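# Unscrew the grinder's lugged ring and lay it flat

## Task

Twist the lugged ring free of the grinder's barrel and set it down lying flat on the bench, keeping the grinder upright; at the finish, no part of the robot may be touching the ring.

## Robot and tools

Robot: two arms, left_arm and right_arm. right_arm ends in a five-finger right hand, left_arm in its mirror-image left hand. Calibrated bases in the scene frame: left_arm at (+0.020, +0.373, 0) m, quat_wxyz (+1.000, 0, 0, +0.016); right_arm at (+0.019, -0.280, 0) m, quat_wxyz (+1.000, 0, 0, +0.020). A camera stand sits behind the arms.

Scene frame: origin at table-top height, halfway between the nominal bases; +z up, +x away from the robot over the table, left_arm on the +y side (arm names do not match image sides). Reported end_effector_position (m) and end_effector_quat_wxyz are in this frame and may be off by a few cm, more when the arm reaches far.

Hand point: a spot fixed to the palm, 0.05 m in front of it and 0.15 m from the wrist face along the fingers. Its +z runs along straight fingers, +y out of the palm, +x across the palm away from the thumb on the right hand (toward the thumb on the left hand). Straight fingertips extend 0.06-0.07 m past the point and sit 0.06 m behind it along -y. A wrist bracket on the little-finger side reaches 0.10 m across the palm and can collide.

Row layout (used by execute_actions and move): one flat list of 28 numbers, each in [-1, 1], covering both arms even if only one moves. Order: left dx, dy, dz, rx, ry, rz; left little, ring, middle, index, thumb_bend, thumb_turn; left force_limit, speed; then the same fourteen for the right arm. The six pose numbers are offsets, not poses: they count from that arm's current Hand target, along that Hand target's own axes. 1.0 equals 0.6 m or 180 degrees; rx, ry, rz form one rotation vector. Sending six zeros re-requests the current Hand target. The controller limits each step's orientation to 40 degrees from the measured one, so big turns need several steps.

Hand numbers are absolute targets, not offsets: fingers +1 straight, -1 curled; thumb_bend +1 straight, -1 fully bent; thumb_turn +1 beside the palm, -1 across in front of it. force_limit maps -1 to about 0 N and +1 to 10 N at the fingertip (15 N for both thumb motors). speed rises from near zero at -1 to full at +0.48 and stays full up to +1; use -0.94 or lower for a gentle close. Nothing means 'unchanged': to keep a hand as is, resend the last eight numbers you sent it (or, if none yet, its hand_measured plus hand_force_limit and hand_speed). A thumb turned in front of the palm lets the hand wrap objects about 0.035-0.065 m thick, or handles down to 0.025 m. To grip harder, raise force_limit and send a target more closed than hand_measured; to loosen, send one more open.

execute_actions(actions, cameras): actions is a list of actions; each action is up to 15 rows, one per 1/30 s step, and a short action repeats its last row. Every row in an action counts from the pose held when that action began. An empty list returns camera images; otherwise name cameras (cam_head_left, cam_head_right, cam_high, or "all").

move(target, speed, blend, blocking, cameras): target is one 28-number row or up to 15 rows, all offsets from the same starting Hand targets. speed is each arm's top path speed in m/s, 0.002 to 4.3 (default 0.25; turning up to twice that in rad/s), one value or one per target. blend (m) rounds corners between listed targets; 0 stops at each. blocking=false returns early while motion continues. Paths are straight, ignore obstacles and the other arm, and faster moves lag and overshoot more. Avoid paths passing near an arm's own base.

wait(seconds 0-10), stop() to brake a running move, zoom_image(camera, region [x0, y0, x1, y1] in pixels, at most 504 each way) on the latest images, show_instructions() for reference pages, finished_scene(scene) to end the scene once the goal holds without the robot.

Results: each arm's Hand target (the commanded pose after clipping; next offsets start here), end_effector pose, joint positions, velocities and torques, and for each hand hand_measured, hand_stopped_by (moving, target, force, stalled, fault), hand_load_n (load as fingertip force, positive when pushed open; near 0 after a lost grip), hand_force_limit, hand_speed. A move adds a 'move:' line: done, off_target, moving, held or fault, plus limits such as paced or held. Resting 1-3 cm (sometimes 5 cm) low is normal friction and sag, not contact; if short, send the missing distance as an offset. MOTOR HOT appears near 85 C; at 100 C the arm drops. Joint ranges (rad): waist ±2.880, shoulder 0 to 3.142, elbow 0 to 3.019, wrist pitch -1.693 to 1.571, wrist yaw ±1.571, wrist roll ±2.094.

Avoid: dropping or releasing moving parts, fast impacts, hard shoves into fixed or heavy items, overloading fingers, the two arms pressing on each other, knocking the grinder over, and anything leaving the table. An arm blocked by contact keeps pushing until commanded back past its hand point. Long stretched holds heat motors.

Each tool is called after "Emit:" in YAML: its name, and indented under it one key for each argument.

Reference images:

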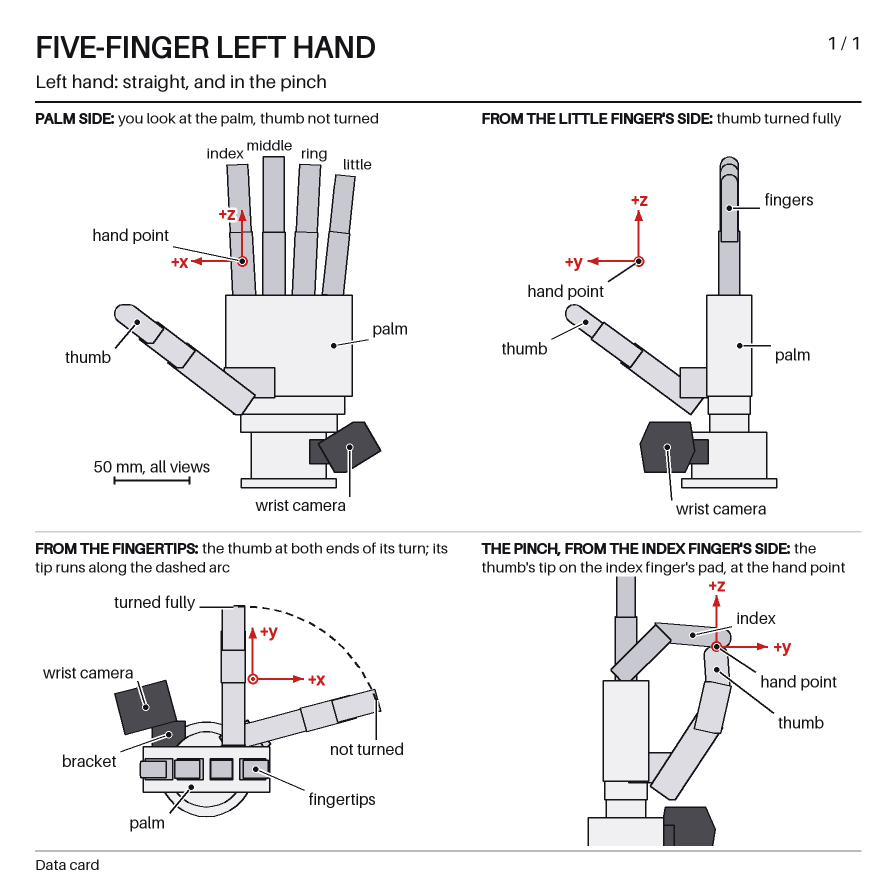

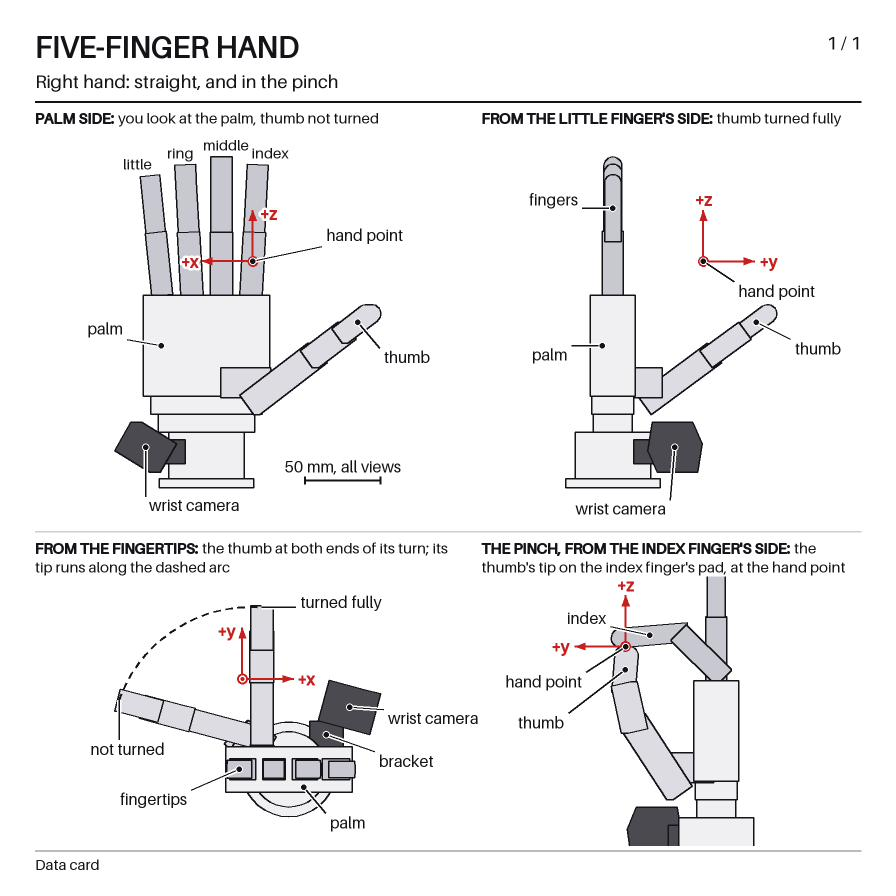

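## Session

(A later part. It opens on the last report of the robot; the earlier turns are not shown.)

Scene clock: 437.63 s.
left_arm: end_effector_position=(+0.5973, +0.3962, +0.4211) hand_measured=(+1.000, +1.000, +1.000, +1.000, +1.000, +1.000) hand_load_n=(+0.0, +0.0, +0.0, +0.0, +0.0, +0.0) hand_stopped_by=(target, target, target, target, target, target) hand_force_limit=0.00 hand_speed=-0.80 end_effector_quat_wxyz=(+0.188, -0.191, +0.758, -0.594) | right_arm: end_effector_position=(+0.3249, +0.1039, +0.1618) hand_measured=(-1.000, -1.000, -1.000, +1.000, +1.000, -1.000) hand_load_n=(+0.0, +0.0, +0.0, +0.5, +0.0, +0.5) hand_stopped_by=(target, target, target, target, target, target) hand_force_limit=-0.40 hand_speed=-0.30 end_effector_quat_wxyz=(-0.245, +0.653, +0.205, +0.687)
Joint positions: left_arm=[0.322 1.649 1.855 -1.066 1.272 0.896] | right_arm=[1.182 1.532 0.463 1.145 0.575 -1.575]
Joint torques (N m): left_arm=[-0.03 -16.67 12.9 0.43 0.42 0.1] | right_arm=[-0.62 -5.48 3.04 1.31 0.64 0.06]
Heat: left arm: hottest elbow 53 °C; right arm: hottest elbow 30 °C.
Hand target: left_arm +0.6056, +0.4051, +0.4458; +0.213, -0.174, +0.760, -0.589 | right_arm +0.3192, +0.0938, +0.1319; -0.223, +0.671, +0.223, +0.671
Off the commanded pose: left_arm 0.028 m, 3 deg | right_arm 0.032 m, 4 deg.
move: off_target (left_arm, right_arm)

Emit:
move:
  target: [0,0,0,0,0,0,1,1,1,1,1,1,0,-0.8,-0.05,0.005,0.005,0,0,0,-1,-1,-1,1,1,-1,-0.4,-0.3]
  speed: 0.06
  cameras: ["cam_high"]

Emit:
zoom_image:
  camera: "cam_high"
  region: [362, 184, 392, 224]

Scene clock: 439.27 s.
left_arm: end_effector_position=(+0.5973, +0.3962, +0.4211) hand_measured=(+1.000, +1.000, +1.000, +1.000, +1.000, +1.000) hand_load_n=(-0.5, +0.0, +0.0, +0.0, +0.0, +0.0) hand_stopped_by=(target, target, target, target, target, target) hand_force_limit=0.00 hand_speed=-0.80 end_effector_quat_wxyz=(+0.188, -0.191, +0.758, -0.594) | right_arm: end_effector_position=(+0.3248, +0.1035, +0.1532) hand_measured=(-1.000, -1.000, -1.000, +1.000, +1.000, -1.000) hand_load_n=(+0.0, +0.0, +0.0, +0.0, +0.0, +0.5) hand_stopped_by=(target, target, target, target, target, target) hand_force_limit=-0.40 hand_speed=-0.30 end_effector_quat_wxyz=(-0.262, +0.638, +0.187, +0.700)
Joint positions: left_arm=[0.322 1.649 1.855 -1.066 1.272 0.896] | right_arm=[1.182 1.614 0.452 1.301 0.575 -1.574]
Joint torques (N m): left_arm=[-0.32 -16.44 12.98 0.47 0.38 0.09] | right_arm=[-1.32 -2.84 2.32 0.12 0.16 0.07]
Heat: left arm: hottest elbow 53 °C; right arm: hottest elbow 30 °C.
Hand target: left_arm +0.6056, +0.4051, +0.4458; +0.213, -0.174, +0.760, -0.589 | right_arm +0.3234, +0.0931, +0.1018; -0.223, +0.671, +0.223, +0.671
Off the commanded pose: left_arm 0.028 m, 3 deg | right_arm 0.052 m, 8 deg.
move: off_target (left_arm, right_arm)
Images, in order (width x height): cam_high 672x504.

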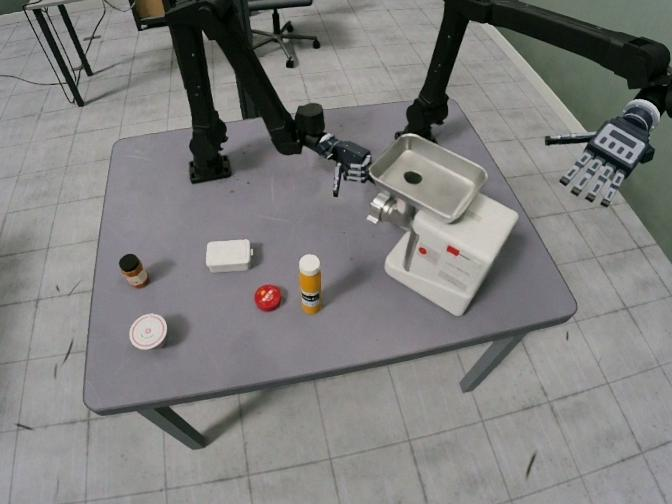

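Scaled by 12.600 from the camera's 672x504 image, which has a finer 960x720 frame.

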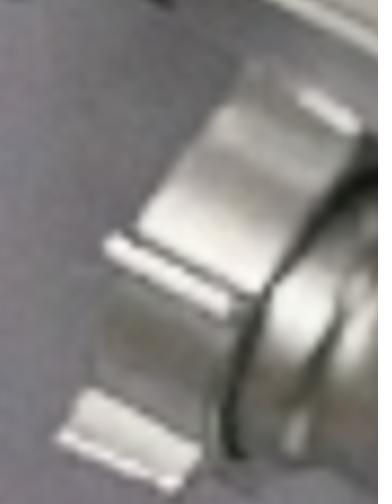

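Emit:
move:
  target: [0,0,0,0,0,0,1,1,1,1,1,1,0,-0.8,-0.0667,0.008,0.0,0,0,0,-1,-1,-1,1,1,-1,-0.4,-0.3]
  speed: 0.08
  cameras: ["cam_high"]

Emit:
zoom_image:
  camera: "cam_high"
  region: [362, 184, 392, 224]

Scene clock: 440.83 s.
left_arm: end_effector_position=(+0.5973, +0.3962, +0.4211) hand_measured=(+1.000, +1.000, +1.000, +1.000, +1.000, +1.000) hand_load_n=(+0.0, +0.0, +0.0, +0.0, +0.0, -0.5) hand_stopped_by=(target, target, target, target, target, target) hand_force_limit=0.00 hand_speed=-0.80 end_effector_quat_wxyz=(+0.188, -0.191, +0.758, -0.594) | right_arm: end_effector_position=(+0.3240, +0.1023, +0.1417) hand_measured=(-1.000, -1.000, -1.000, +1.000, +1.000, -1.000) hand_load_n=(+0.0, +0.0, +0.0, +0.0, +0.0, +0.0) hand_stopped_by=(target, target, target, target, target, target) hand_force_limit=-0.40 hand_speed=-0.30 end_effector_quat_wxyz=(-0.285, +0.617, +0.164, +0.715)
Joint positions: left_arm=[0.322 1.649 1.855 -1.066 1.272 0.896] | right_arm=[1.182 1.733 0.445 1.511 0.572 -1.574]
Joint torques (N m): left_arm=[-0.21 -16.21 12.97 0.54 0.42 0.1] | right_arm=[-2.02 -0.15 0.68 -1.51 -0.14 0.08]
Heat: left arm: hottest elbow 53 °C; right arm: hottest elbow 30 °C.
Hand target: left_arm +0.6056, +0.4051, +0.4458; +0.213, -0.174, +0.760, -0.589 | right_arm +0.3263, +0.0894, +0.0619; -0.223, +0.671, +0.223, +0.671
Off the commanded pose: left_arm 0.028 m, 3 deg | right_arm 0.081 m, 13 deg.
move: off_target (left_arm, right_arm)
Images, in order (width x height): cam_high 672x504.

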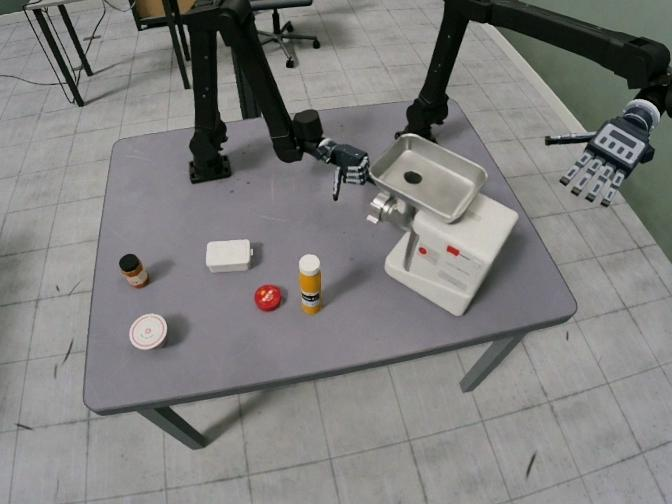

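Scaled by 12.600 from the camera's 672x504 image, which has a finer 960x720 frame.

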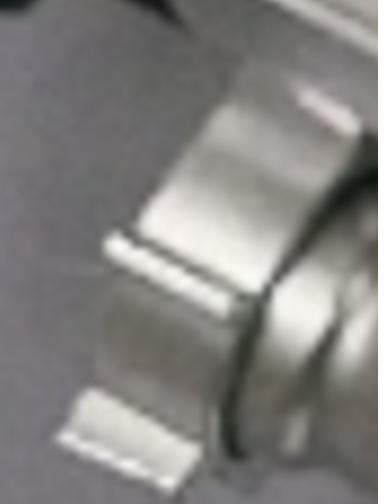

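Emit:
move:
  target: [0,0,0,0,0,0,1,1,1,1,1,1,0,-0.8,-0.02,0.005,0.0,0,-0.06,0,-1,-1,-1,1,1,-1,-0.4,-0.3]
  speed: 0.08
  cameras: ["all"]

Emit:
zoom_image:
  camera: "cam_high"
  region: [362, 184, 392, 224]

Emit:
zoom_image:
  camera: "cam_head_left"
  region: [250, 285, 300, 335]

Scene clock: 445.07 s.
left_arm: end_effector_position=(+0.5973, +0.3962, +0.4211) hand_measured=(+1.000, +1.000, +1.000, +1.000, +1.000, +1.000) hand_load_n=(+0.0, +0.0, +0.0, -0.5, +0.0, -0.5) hand_stopped_by=(target, target, target, target, target, target) hand_force_limit=0.00 hand_speed=-0.80 end_effector_quat_wxyz=(+0.188, -0.191, +0.758, -0.594) | right_arm: end_effector_position=(+0.3279, +0.1061, +0.1455) hand_measured=(-1.000, -1.000, -1.000, +1.000, +1.000, -1.000) hand_load_n=(+0.0, +0.0, +0.0, +0.0, +0.0, +0.5) hand_stopped_by=(target, target, target, target, target, target) hand_force_limit=-0.40 hand_speed=-0.30 end_effector_quat_wxyz=(-0.276, +0.668, +0.178, +0.667)
Joint positions: left_arm=[0.322 1.649 1.855 -1.066 1.272 0.896] | right_arm=[1.165 1.551 0.462 1.14 0.552 -1.464]
Joint torques (N m): left_arm=[-0.15 -16.26 12.94 0.42 0.42 0.12] | right_arm=[-2.14 0.15 1.37 -3.04 -0.51 0.11]
Heat: left arm: hottest elbow 53 °C; right arm: hottest elbow 29 °C.
Hand target: left_arm +0.6056, +0.4051, +0.4458; +0.213, -0.174, +0.760, -0.589 | right_arm +0.3280, +0.0870, +0.0499; -0.201, +0.731, +0.243, +0.605
Off the commanded pose: left_arm 0.028 m, 3 deg | right_arm 0.097 m, 15 deg.
move: off_target (left_arm, right_arm)

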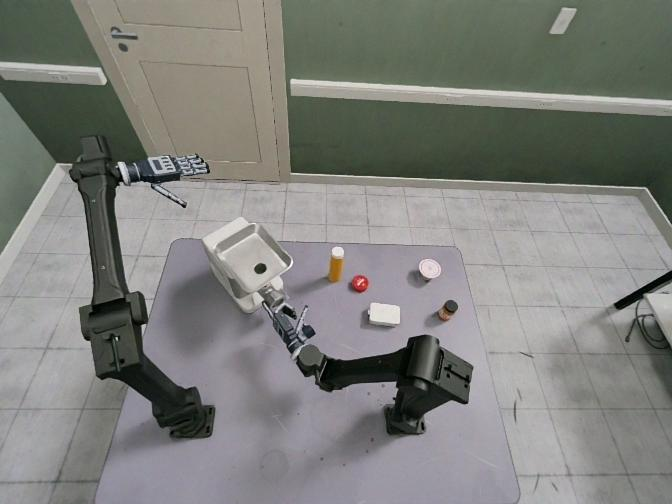

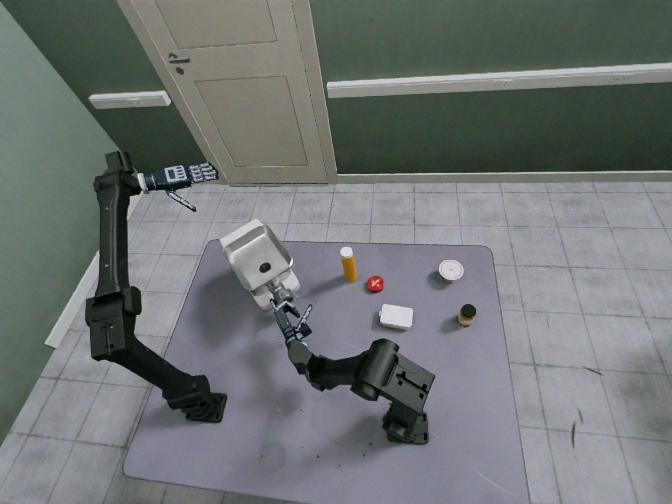

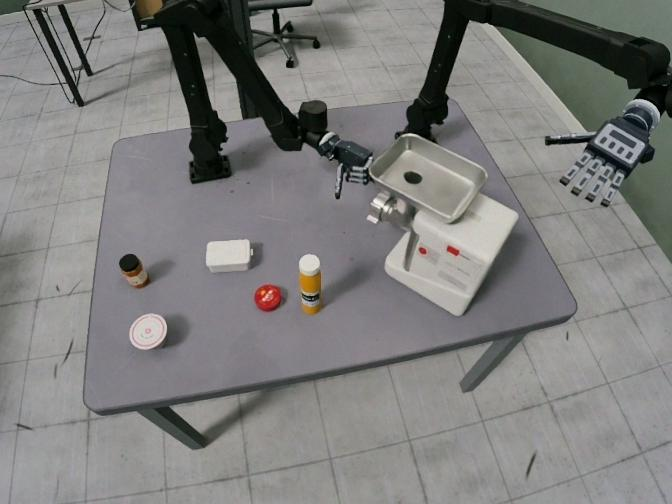

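Scaled by 12.600 from the camera's 672x504 image, which has a finer 960x720 frame.

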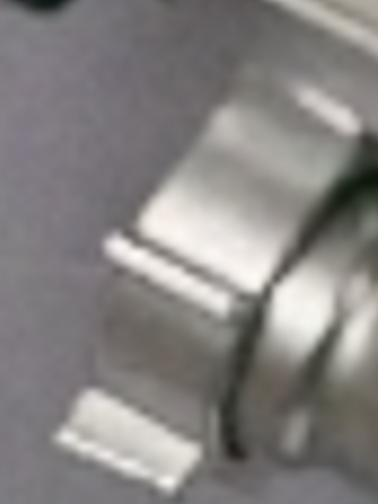

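Scaled by 10.080 from the camera's 672x504 image, which has a finer 960x720 frame.

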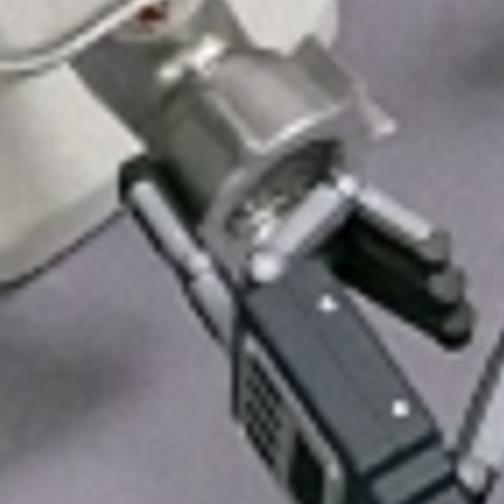

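Emit:
move:
  target: [0,0,0,0,0,0,1,1,1,1,1,1,0,-0.8,-0.055,0.008,0.008,0,-0.045,0,-1,-1,-1,1,1,-1,-0.4,-0.3]
  speed: 0.08
  cameras: ["cam_high"]

Emit:
zoom_image:
  camera: "cam_high"
  region: [362, 184, 392, 224]

Scene clock: 447.10 s.
left_arm: end_effector_position=(+0.5973, +0.3962, +0.4211) hand_measured=(+1.000, +1.000, +1.000, +1.000, +1.000, +1.000) hand_load_n=(+0.0, +0.0, +0.0, +0.0, +0.0, +0.0) hand_stopped_by=(target, target, target, target, target, target) hand_force_limit=0.00 hand_speed=-0.80 end_effector_quat_wxyz=(+0.188, -0.191, +0.758, -0.594) | right_arm: end_effector_position=(+0.3337, +0.1098, +0.1460) hand_measured=(-1.000, -1.000, -1.000, +1.000, +1.000, -1.000) hand_load_n=(+0.0, +0.0, +0.0, +0.5, +0.0, +0.5) hand_stopped_by=(target, target, target, target, target, target) hand_force_limit=-0.40 hand_speed=-0.30 end_effector_quat_wxyz=(-0.280, +0.695, +0.181, +0.637)
Joint positions: left_arm=[0.322 1.649 1.855 -1.066 1.272 0.896] | right_arm=[1.139 1.478 0.489 0.953 0.512 -1.394]
Joint torques (N m): left_arm=[-0.21 -16.67 12.92 0.47 0.42 0.09] | right_arm=[-2.14 2.78 0.46 -3.89 -0.65 0.14]
Heat: left arm: hottest elbow 53 °C; right arm: hottest elbow 29 °C.
Hand target: left_arm +0.6056, +0.4051, +0.4458; +0.213, -0.174, +0.760, -0.589 | right_arm +0.3297, +0.0823, +0.0166; -0.183, +0.772, +0.256, +0.552
Off the commanded pose: left_arm 0.028 m, 3 deg | right_arm 0.132 m, 19 deg.
move: off_target (left_arm, right_arm)
Images, in order (width x height): cam_high 672x504.

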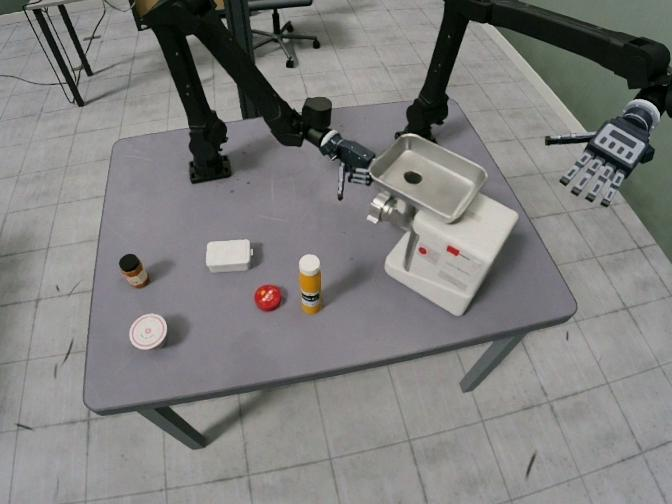

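Scaled by 12.600 from the camera's 672x504 image, which has a finer 960x720 frame.

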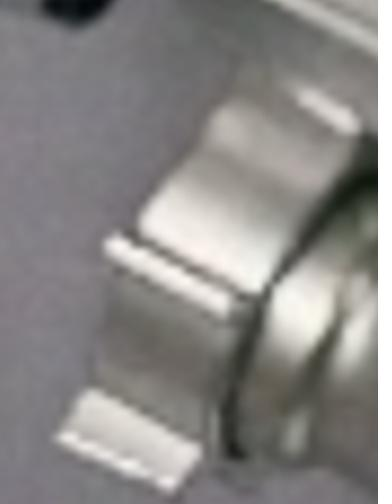

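Emit:
move:
  target:
    - [0,0,0,0,0,0,1,1,1,1,1,1,0,-0.8,0.168,-0.0333,-0.075,0,0.105,0,-1,-1,-1,1,1,-1,-0.4,-0.3]
    - [0,0,0,0,0,0,1,1,1,1,1,1,0,-0.8,0.1277,-0.0333,-0.1933,0,0.105,0,-1,-1,-1,1,1,-1,-0.4,-0.3]
  speed: 0.15
  cameras: ["cam_high"]

Emit:
zoom_image:
  camera: "cam_high"
  region: [362, 184, 392, 224]

Scene clock: 450.97 s.
left_arm: end_effector_position=(+0.5973, +0.3962, +0.4211) hand_measured=(+1.000, +1.000, +1.000, +1.000, +1.000, +1.000) hand_load_n=(+0.0, +0.0, +0.0, +0.0, +0.0, +0.0) hand_stopped_by=(target, target, target, target, target, target) hand_force_limit=0.00 hand_speed=-0.80 end_effector_quat_wxyz=(+0.188, -0.191, +0.758, -0.594) | right_arm: end_effector_position=(+0.2548, +0.0461, +0.1194) hand_measured=(-1.000, -1.000, -1.000, +1.000, +1.000, -1.000) hand_load_n=(+0.0, +0.0, +0.0, +0.0, +0.0, +0.5) hand_stopped_by=(target, target, target, target, target, target) hand_force_limit=-0.40 hand_speed=-0.30 end_effector_quat_wxyz=(-0.215, +0.678, +0.222, +0.667)
Joint positions: left_arm=[0.322 1.649 1.855 -1.066 1.272 0.896] | right_arm=[1.366 1.487 0.27 1.193 0.778 -1.559]
Joint torques (N m): left_arm=[0.03 -16.44 12.98 0.46 0.41 0.11] | right_arm=[-0.03 -7.71 3.95 2.24 0.22 -0.06]
Heat: left arm: hottest elbow 53 °C; right arm: hottest elbow 29 °C.
Hand target: left_arm +0.6056, +0.4051, +0.4458; +0.213, -0.174, +0.760, -0.589 | right_arm +0.2497, +0.0475, +0.1266; -0.223, +0.671, +0.223, +0.671
Off the commanded pose: left_arm 0.028 m, 3 deg | right_arm 0.009 m, 1 deg.
move: off_target (left_arm)
Images, in order (width x height): cam_high 672x504.

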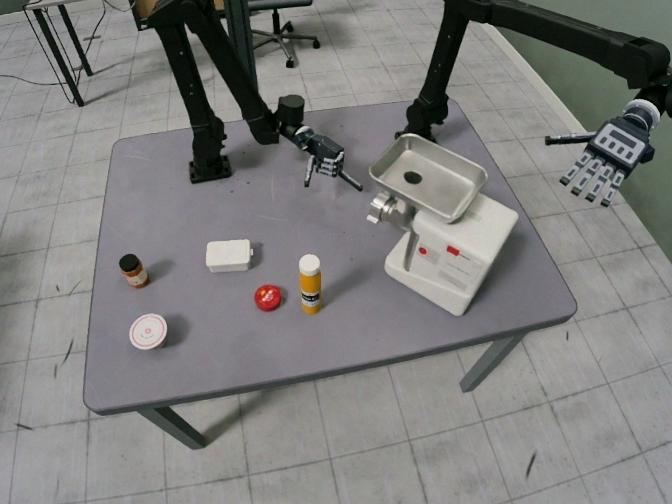

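Scaled by 12.600 from the camera's 672x504 image, which has a finer 960x720 frame.

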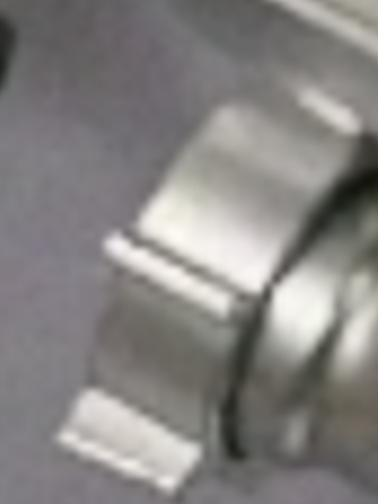

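Emit:
move:
  target: [0,0,0,0,0,0,1,1,1,1,1,1,0,-0.8,-0.011,-0.025,0.0933,0,0,0.146,0.7,-1,-1,1,1,-1,-0.4,-0.3]
  speed: 0.12
  cameras: ["all"]

Emit:
zoom_image:
  camera: "cam_head_left"
  region: [255, 285, 315, 345]

Emit:
zoom_image:
  camera: "cam_head_right"
  region: [260, 280, 320, 340]

Emit:
zoom_image:
  camera: "cam_high"
  region: [340, 170, 400, 230]

Scene clock: 456.93 s.
left_arm: end_effector_position=(+0.5973, +0.3962, +0.4211) hand_measured=(+1.000, +1.000, +1.000, +1.000, +1.000, +1.000) hand_load_n=(+0.0, +0.0, +0.0, +0.0, +0.0, +0.0) hand_stopped_by=(target, target, target, target, target, target) hand_force_limit=0.00 hand_speed=-0.80 end_effector_quat_wxyz=(+0.188, -0.191, +0.758, -0.594) | right_arm: end_effector_position=(+0.2761, +0.0814, +0.1035) hand_measured=(+0.700, -1.000, -1.000, +1.000, +1.000, -1.000) hand_load_n=(+0.0, +0.0, +0.0, +0.5, +0.0, +0.5) hand_stopped_by=(target, target, target, target, target, target) hand_force_limit=-0.40 hand_speed=-0.30 end_effector_quat_wxyz=(-0.355, +0.714, +0.085, +0.597)
Joint positions: left_arm=[0.322 1.649 1.855 -1.066 1.272 0.896] | right_arm=[1.256 1.483 0.34 1.099 0.643 -1.127]
Joint torques (N m): left_arm=[0.03 -16.15 12.94 0.49 0.42 0.09] | right_arm=[-2.2 -7.94 7.65 1.7 -0.05 0.15]
Heat: left arm: hottest elbow 53 °C; right arm: hottest elbow 29 °C.
Hand target: left_arm +0.6056, +0.4051, +0.4458; +0.213, -0.174, +0.760, -0.589 | right_arm +0.2856, +0.0929, +0.1201; -0.369, +0.704, +0.064, +0.603
Off the commanded pose: left_arm 0.028 m, 3 deg | right_arm 0.022 m, 3 deg.
move: off_target (left_arm, right_arm)

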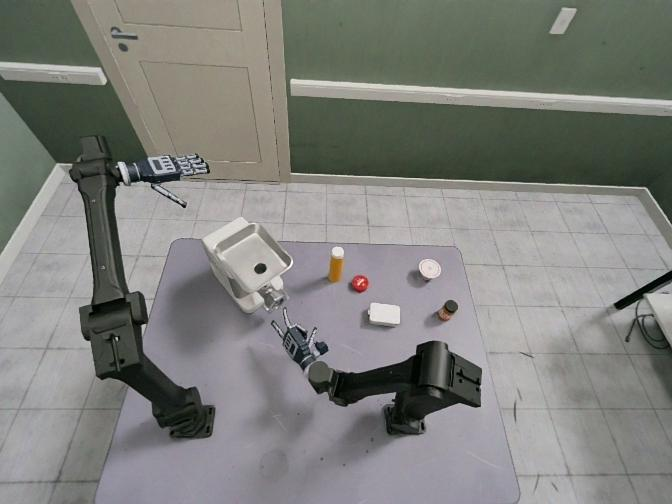

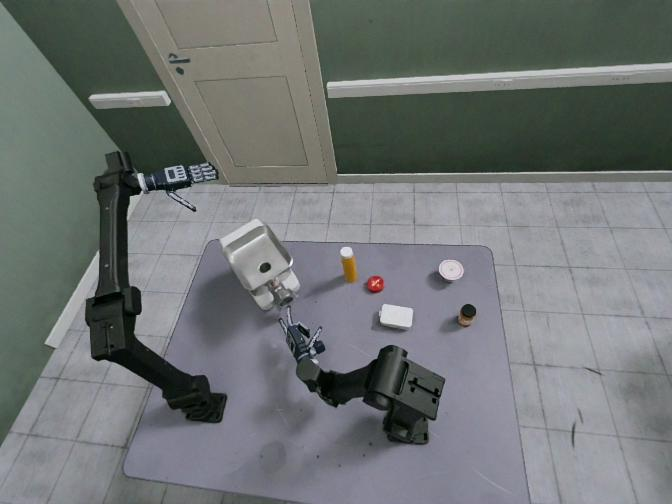

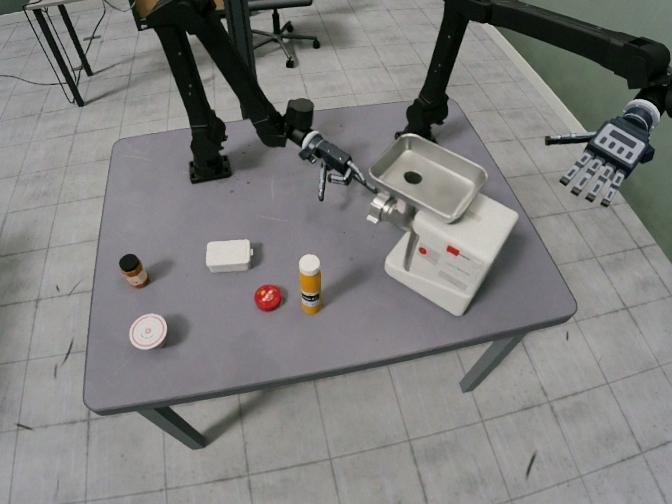

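Scaled by 8.400 from the camera's 672x504 image, which has a finer 960x720 frame.

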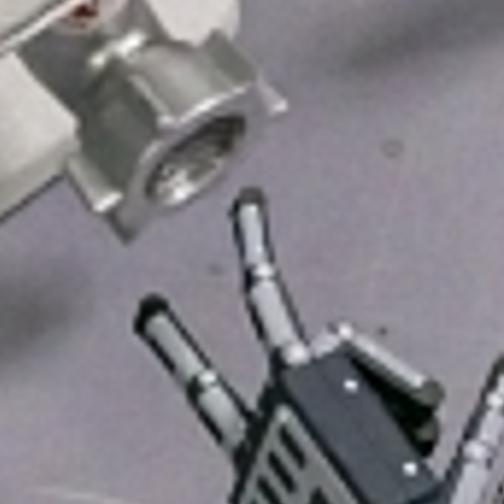

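Scaled by 8.400 from the camera's 672x504 image, which has a finer 960x720 frame.

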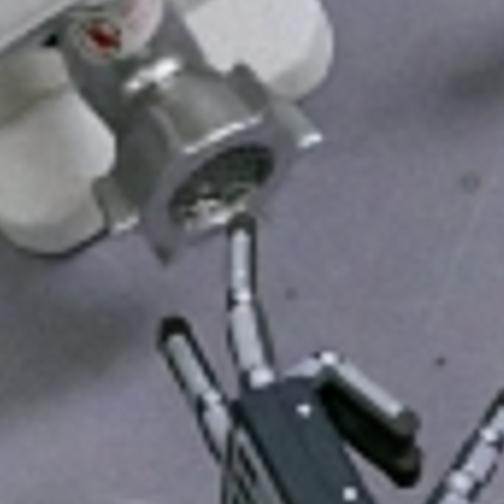

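Scaled by 8.400 from the camera's 672x504 image, which has a finer 960x720 frame.

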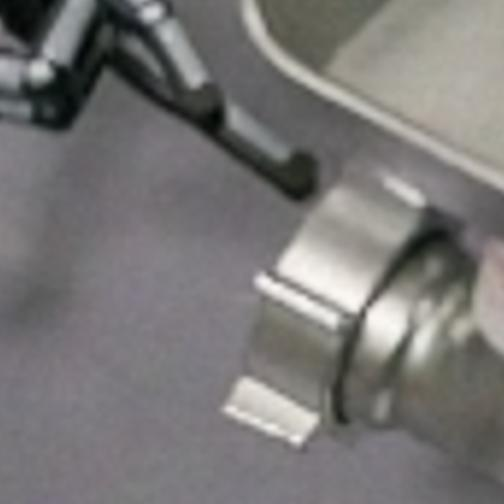

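Emit:
move:
  target: [0,0,0,0,0,0,1,1,1,1,1,1,0,-0.8,0.0209,-0.0104,0.025,0,0,0,0.7,-1,-1,1,1,-1,-0.4,-0.3]
  speed: 0.1

Scene clock: 467.23 s.
left_arm: end_effector_position=(+0.5973, +0.3962, +0.4211) hand_measured=(+1.000, +1.000, +1.000, +1.000, +1.000, +1.000) hand_load_n=(+0.0, +0.0, +0.0, +0.0, +0.0, +0.0) hand_stopped_by=(target, target, target, target, target, target) hand_force_limit=0.00 hand_speed=-0.80 end_effector_quat_wxyz=(+0.188, -0.191, +0.758, -0.594) | right_arm: end_effector_position=(+0.2875, +0.0904, +0.1143) hand_measured=(+0.700, -1.000, -1.000, +1.000, +1.000, -1.000) hand_load_n=(+0.0, +0.0, +0.0, +0.0, +0.0, +0.5) hand_stopped_by=(target, target, target, target, target, target) hand_force_limit=-0.40 hand_speed=-0.30 end_effector_quat_wxyz=(-0.353, +0.716, +0.085, +0.596)
Joint positions: left_arm=[0.322 1.649 1.855 -1.066 1.272 0.896] | right_arm=[1.228 1.456 0.379 1.028 0.615 -1.126]
Joint torques (N m): left_arm=[0.26 -16.09 13 0.46 0.4 0.1] | right_arm=[-2.2 -8.59 8.27 1.69 -0.05 0.15]
Heat: left arm: hottest elbow 53 °C; right arm: hottest elbow 30 °C.
Hand target: left_arm +0.6056, +0.4051, +0.4458; +0.213, -0.174, +0.760, -0.589 | right_arm +0.2977, +0.1020, +0.1343; -0.370, +0.704, +0.064, +0.603
Off the commanded pose: left_arm 0.028 m, 3 deg | right_arm 0.025 m, 3 deg.
move: off_target (left_arm, right_arm)

Emit:
move:
  target: [0,0,0,0,0,0,1,1,1,1,1,1,0,-0.8,0.0045,0.0015,0.07,0,0,0.015,0.7,-1,-1,1,1,-1,-0.4,-0.3]
  speed: 0.06
  cameras: ["all"]

Emit:
zoom_image:
  camera: "cam_head_left"
  region: [250, 280, 300, 330]

Emit:
zoom_image:
  camera: "cam_high"
  region: [350, 170, 400, 220]

Scene clock: 468.87 s.
left_arm: end_effector_position=(+0.5973, +0.3962, +0.4211) hand_measured=(+1.000, +1.000, +1.000, +1.000, +1.000, +1.000) hand_load_n=(+0.0, +0.0, +0.0, +0.0, +0.0, +0.0) hand_stopped_by=(target, target, target, target, target, target) hand_force_limit=0.00 hand_speed=-0.80 end_effector_quat_wxyz=(+0.188, -0.191, +0.758, -0.594) | right_arm: end_effector_position=(+0.3182, +0.1138, +0.1239) hand_measured=(+0.700, -1.000, -1.000, +1.000, +1.000, -1.000) hand_load_n=(+0.0, +0.0, +0.5, +0.0, +0.0, +0.5) hand_stopped_by=(target, target, target, target, target, target) hand_force_limit=-0.40 hand_speed=-0.30 end_effector_quat_wxyz=(-0.375, +0.713, +0.066, +0.588)
Joint positions: left_arm=[0.322 1.649 1.855 -1.066 1.272 0.896] | right_arm=[1.151 1.489 0.462 0.997 0.532 -1.079]
Joint torques (N m): left_arm=[0.09 -16.44 12.96 0.46 0.4 0.09] | right_arm=[-2.49 -6.95 9.17 1.85 0.02 0.16]
Heat: left arm: hottest elbow 53 °C; right arm: hottest elbow 30 °C.
Hand target: left_arm +0.6056, +0.4051, +0.4458; +0.213, -0.174, +0.760, -0.589 | right_arm +0.3325, +0.1255, +0.1361; -0.384, +0.706, +0.048, +0.594
Off the commanded pose: left_arm 0.028 m, 3 deg | right_arm 0.022 m, 3 deg.
move: off_target (left_arm, right_arm)

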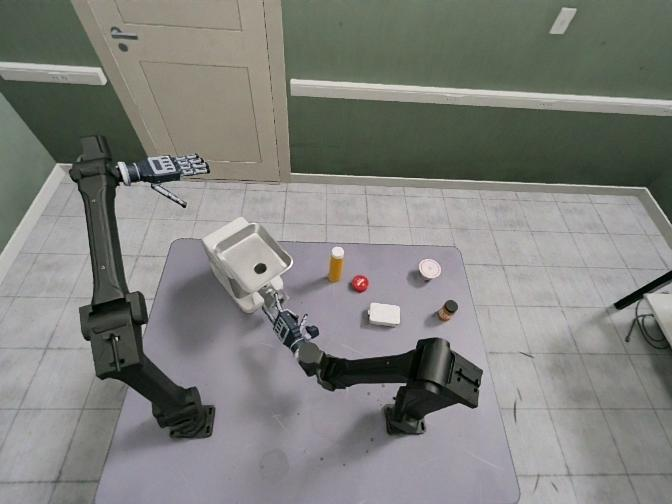

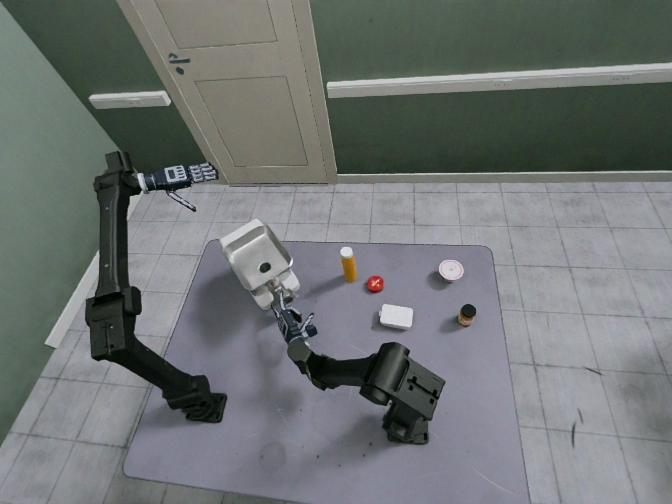

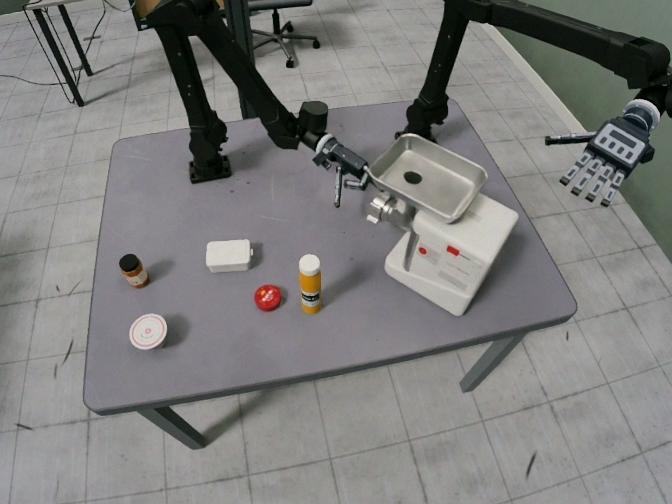

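Scaled by 10.080 from the camera's 672x504 image, which has a finer 960x720 frame.

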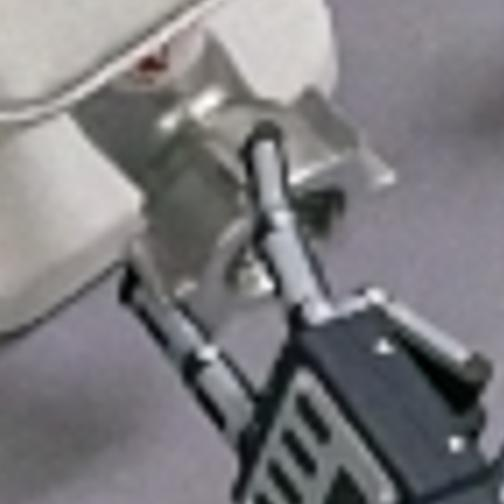

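Scaled by 10.080 from the camera's 672x504 image, which has a finer 960x720 frame.

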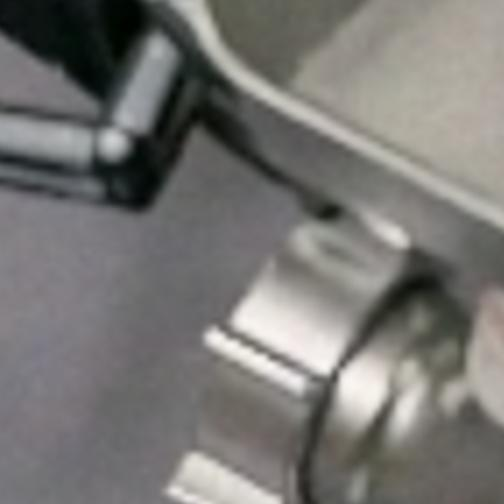

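Emit:
execute_actions:
  actions: []

Scene clock: 470.50 s.
left_arm: end_effector_position=(+0.5973, +0.3962, +0.4211) hand_measured=(+1.000, +1.000, +1.000, +1.000, +1.000, +1.000) hand_load_n=(+0.0, -0.5, +0.0, +0.0, +0.0, +0.0) hand_stopped_by=(target, target, target, target, target, target) hand_force_limit=0.00 hand_speed=-0.80 end_effector_quat_wxyz=(+0.188, -0.191, +0.758, -0.594) | right_arm: end_effector_position=(+0.3182, +0.1138, +0.1239) hand_measured=(+0.700, -1.000, -1.000, +1.000, +1.000, -1.000) hand_load_n=(+0.0, +0.0, +0.0, +0.0, +0.0, +0.5) hand_stopped_by=(target, target, target, target, target, target) hand_force_limit=-0.40 hand_speed=-0.30 end_effector_quat_wxyz=(-0.375, +0.713, +0.065, +0.588)
Joint positions: left_arm=[0.322 1.649 1.855 -1.066 1.272 0.896] | right_arm=[1.151 1.489 0.462 0.997 0.532 -1.078]
Joint velocities: within noise
Joint torques (N m): left_arm=[-0.09 -16.21 12.97 0.5 0.39 0.09] | right_arm=[-2.43 -6.89 9.18 1.85 0.02 0.15]
Heat: left arm: hottest elbow 53 °C; right arm: hottest elbow 30 °C.
Hand target: left_arm +0.6056, +0.4051, +0.4458; +0.213, -0.174, +0.760, -0.589 | right_arm +0.3324, +0.1255, +0.1361; -0.384, +0.706, +0.048, +0.594
Off the commanded pose: left_arm 0.028 m, 3 deg | right_arm 0.022 m, 3 deg.

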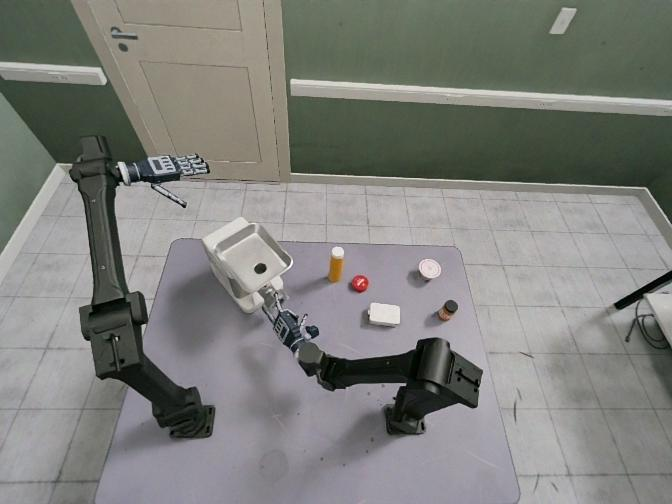

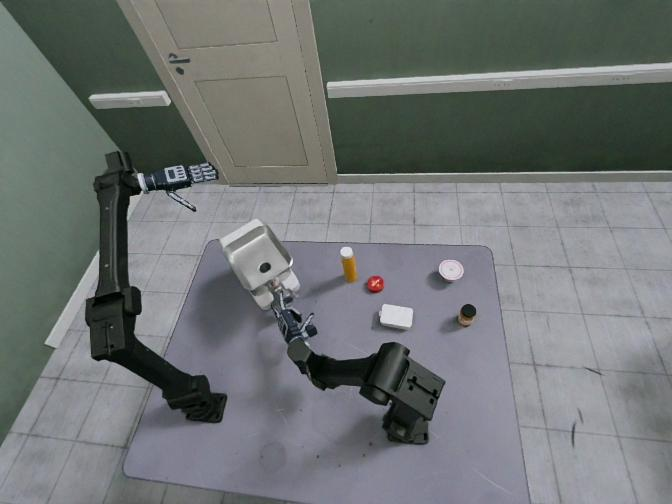

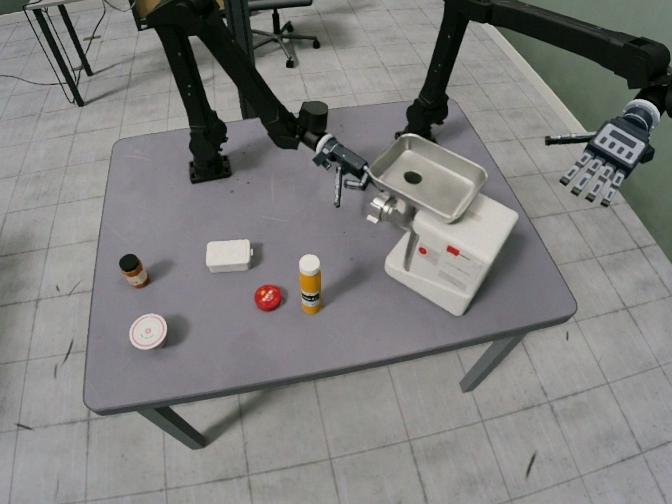

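Emit:
zoom_image:
  camera: "cam_high"
  region: [340, 164, 420, 244]

Emit:
zoom_image:
  camera: "cam_head_left"
  region: [240, 270, 310, 340]

Scaled by 6.300 from the camera's 672x504 image, which has a finer 960x720 frame.

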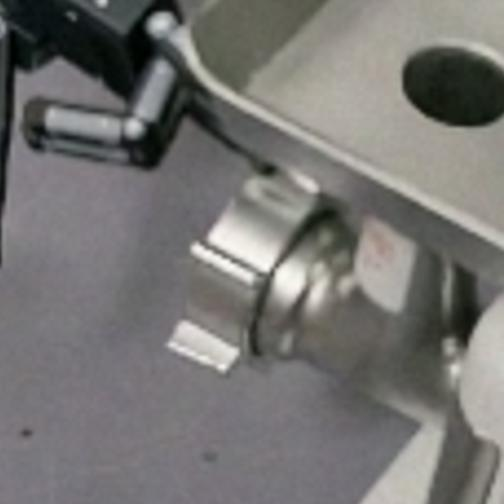

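Scaled by 7.200 from the camera's 672x504 image, which has a finer 960x720 frame.

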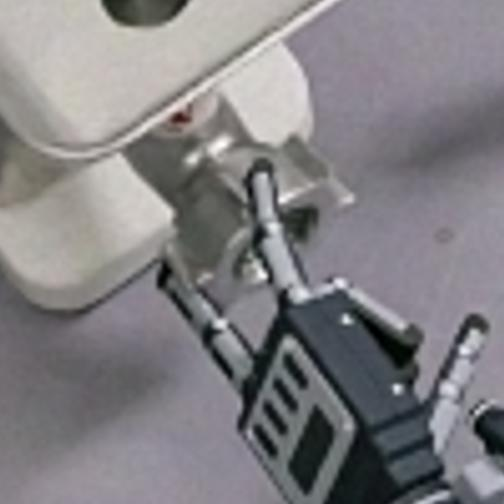

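Emit:
move:
  target: [0,0,0,0,0,0,1,1,1,1,1,1,0,-0.8,-0.026,0.0425,-0.0142,0,0,-0.105,0.7,-1,-1,1,1,-1,-0.4,-0.3]
  speed: 0.08
  cameras: ["cam_high","cam_head_left"]

Emit:
zoom_image:
  camera: "cam_high"
  region: [340, 164, 420, 244]

Emit:
zoom_image:
  camera: "cam_head_left"
  region: [240, 270, 310, 340]

Scene clock: 474.93 s.
left_arm: end_effector_position=(+0.5973, +0.3962, +0.4211) hand_measured=(+1.000, +1.000, +1.000, +1.000, +1.000, +1.000) hand_load_n=(+0.0, +0.0, +0.0, +0.0, +0.0, +0.0) hand_stopped_by=(target, target, target, target, target, target) hand_force_limit=0.00 hand_speed=-0.80 end_effector_quat_wxyz=(+0.188, -0.191, +0.758, -0.594) | right_arm: end_effector_position=(+0.3283, +0.1116, +0.1195) hand_measured=(+0.700, -1.000, -1.000, +1.000, +1.000, -1.000) hand_load_n=(+0.0, +0.0, +0.5, +0.5, +0.0, +0.5) hand_stopped_by=(target, target, target, target, target, target) hand_force_limit=-0.40 hand_speed=-0.30 end_effector_quat_wxyz=(-0.302, +0.682, +0.160, +0.646)
Joint positions: left_arm=[0.322 1.649 1.855 -1.066 1.272 0.896] | right_arm=[1.154 1.613 0.462 1.172 0.527 -1.374]
Joint torques (N m): left_arm=[-0.09 -16.21 12.94 0.4 0.41 0.11] | right_arm=[-1.61 -6.24 5.68 1.81 0.85 -0.13]
Heat: left arm: hottest elbow 53 °C; right arm: hottest elbow 30 °C.
Hand target: left_arm +0.6056, +0.4051, +0.4458; +0.213, -0.174, +0.760, -0.589 | right_arm +0.3345, +0.1086, +0.1101; -0.281, +0.688, +0.163, +0.649
Off the commanded pose: left_arm 0.028 m, 3 deg | right_arm 0.012 m, 3 deg.
move: off_target (left_arm, right_arm)
Images, in order (width x height): cam_head_left 672x504, cam_high 672x504.

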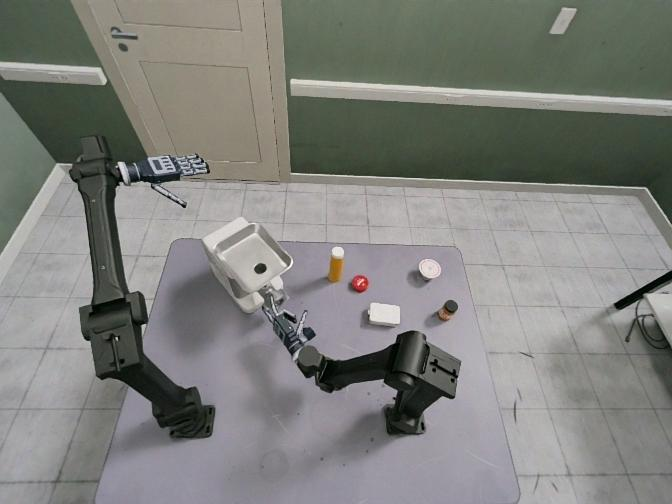

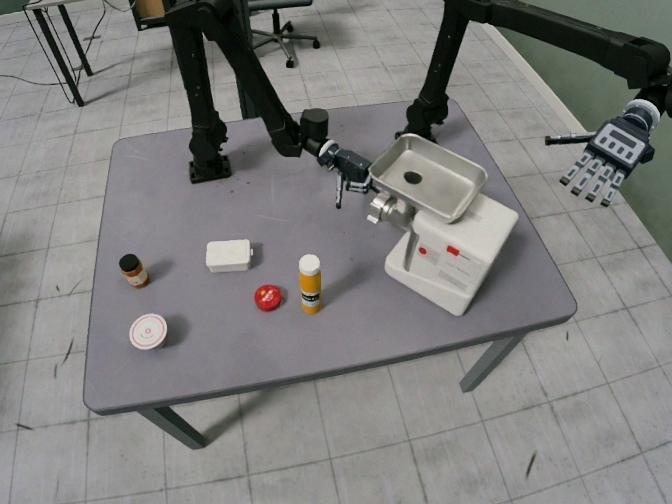

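Scaled by 6.300 from the camera's 672x504 image, which has a finer 960x720 frame.

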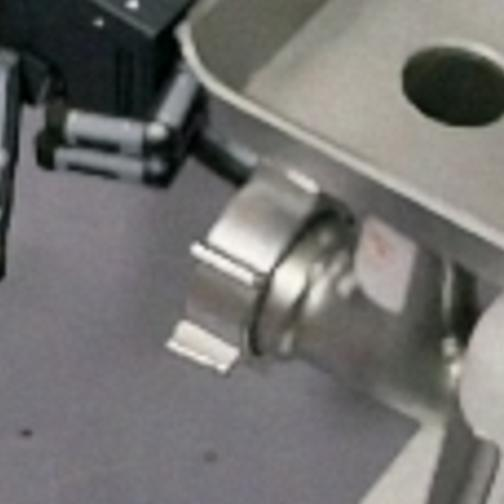

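Scaled by 7.200 from the camera's 672x504 image, which has a finer 960x720 frame.

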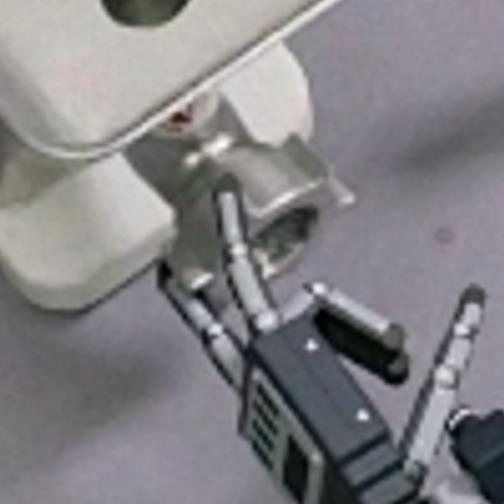

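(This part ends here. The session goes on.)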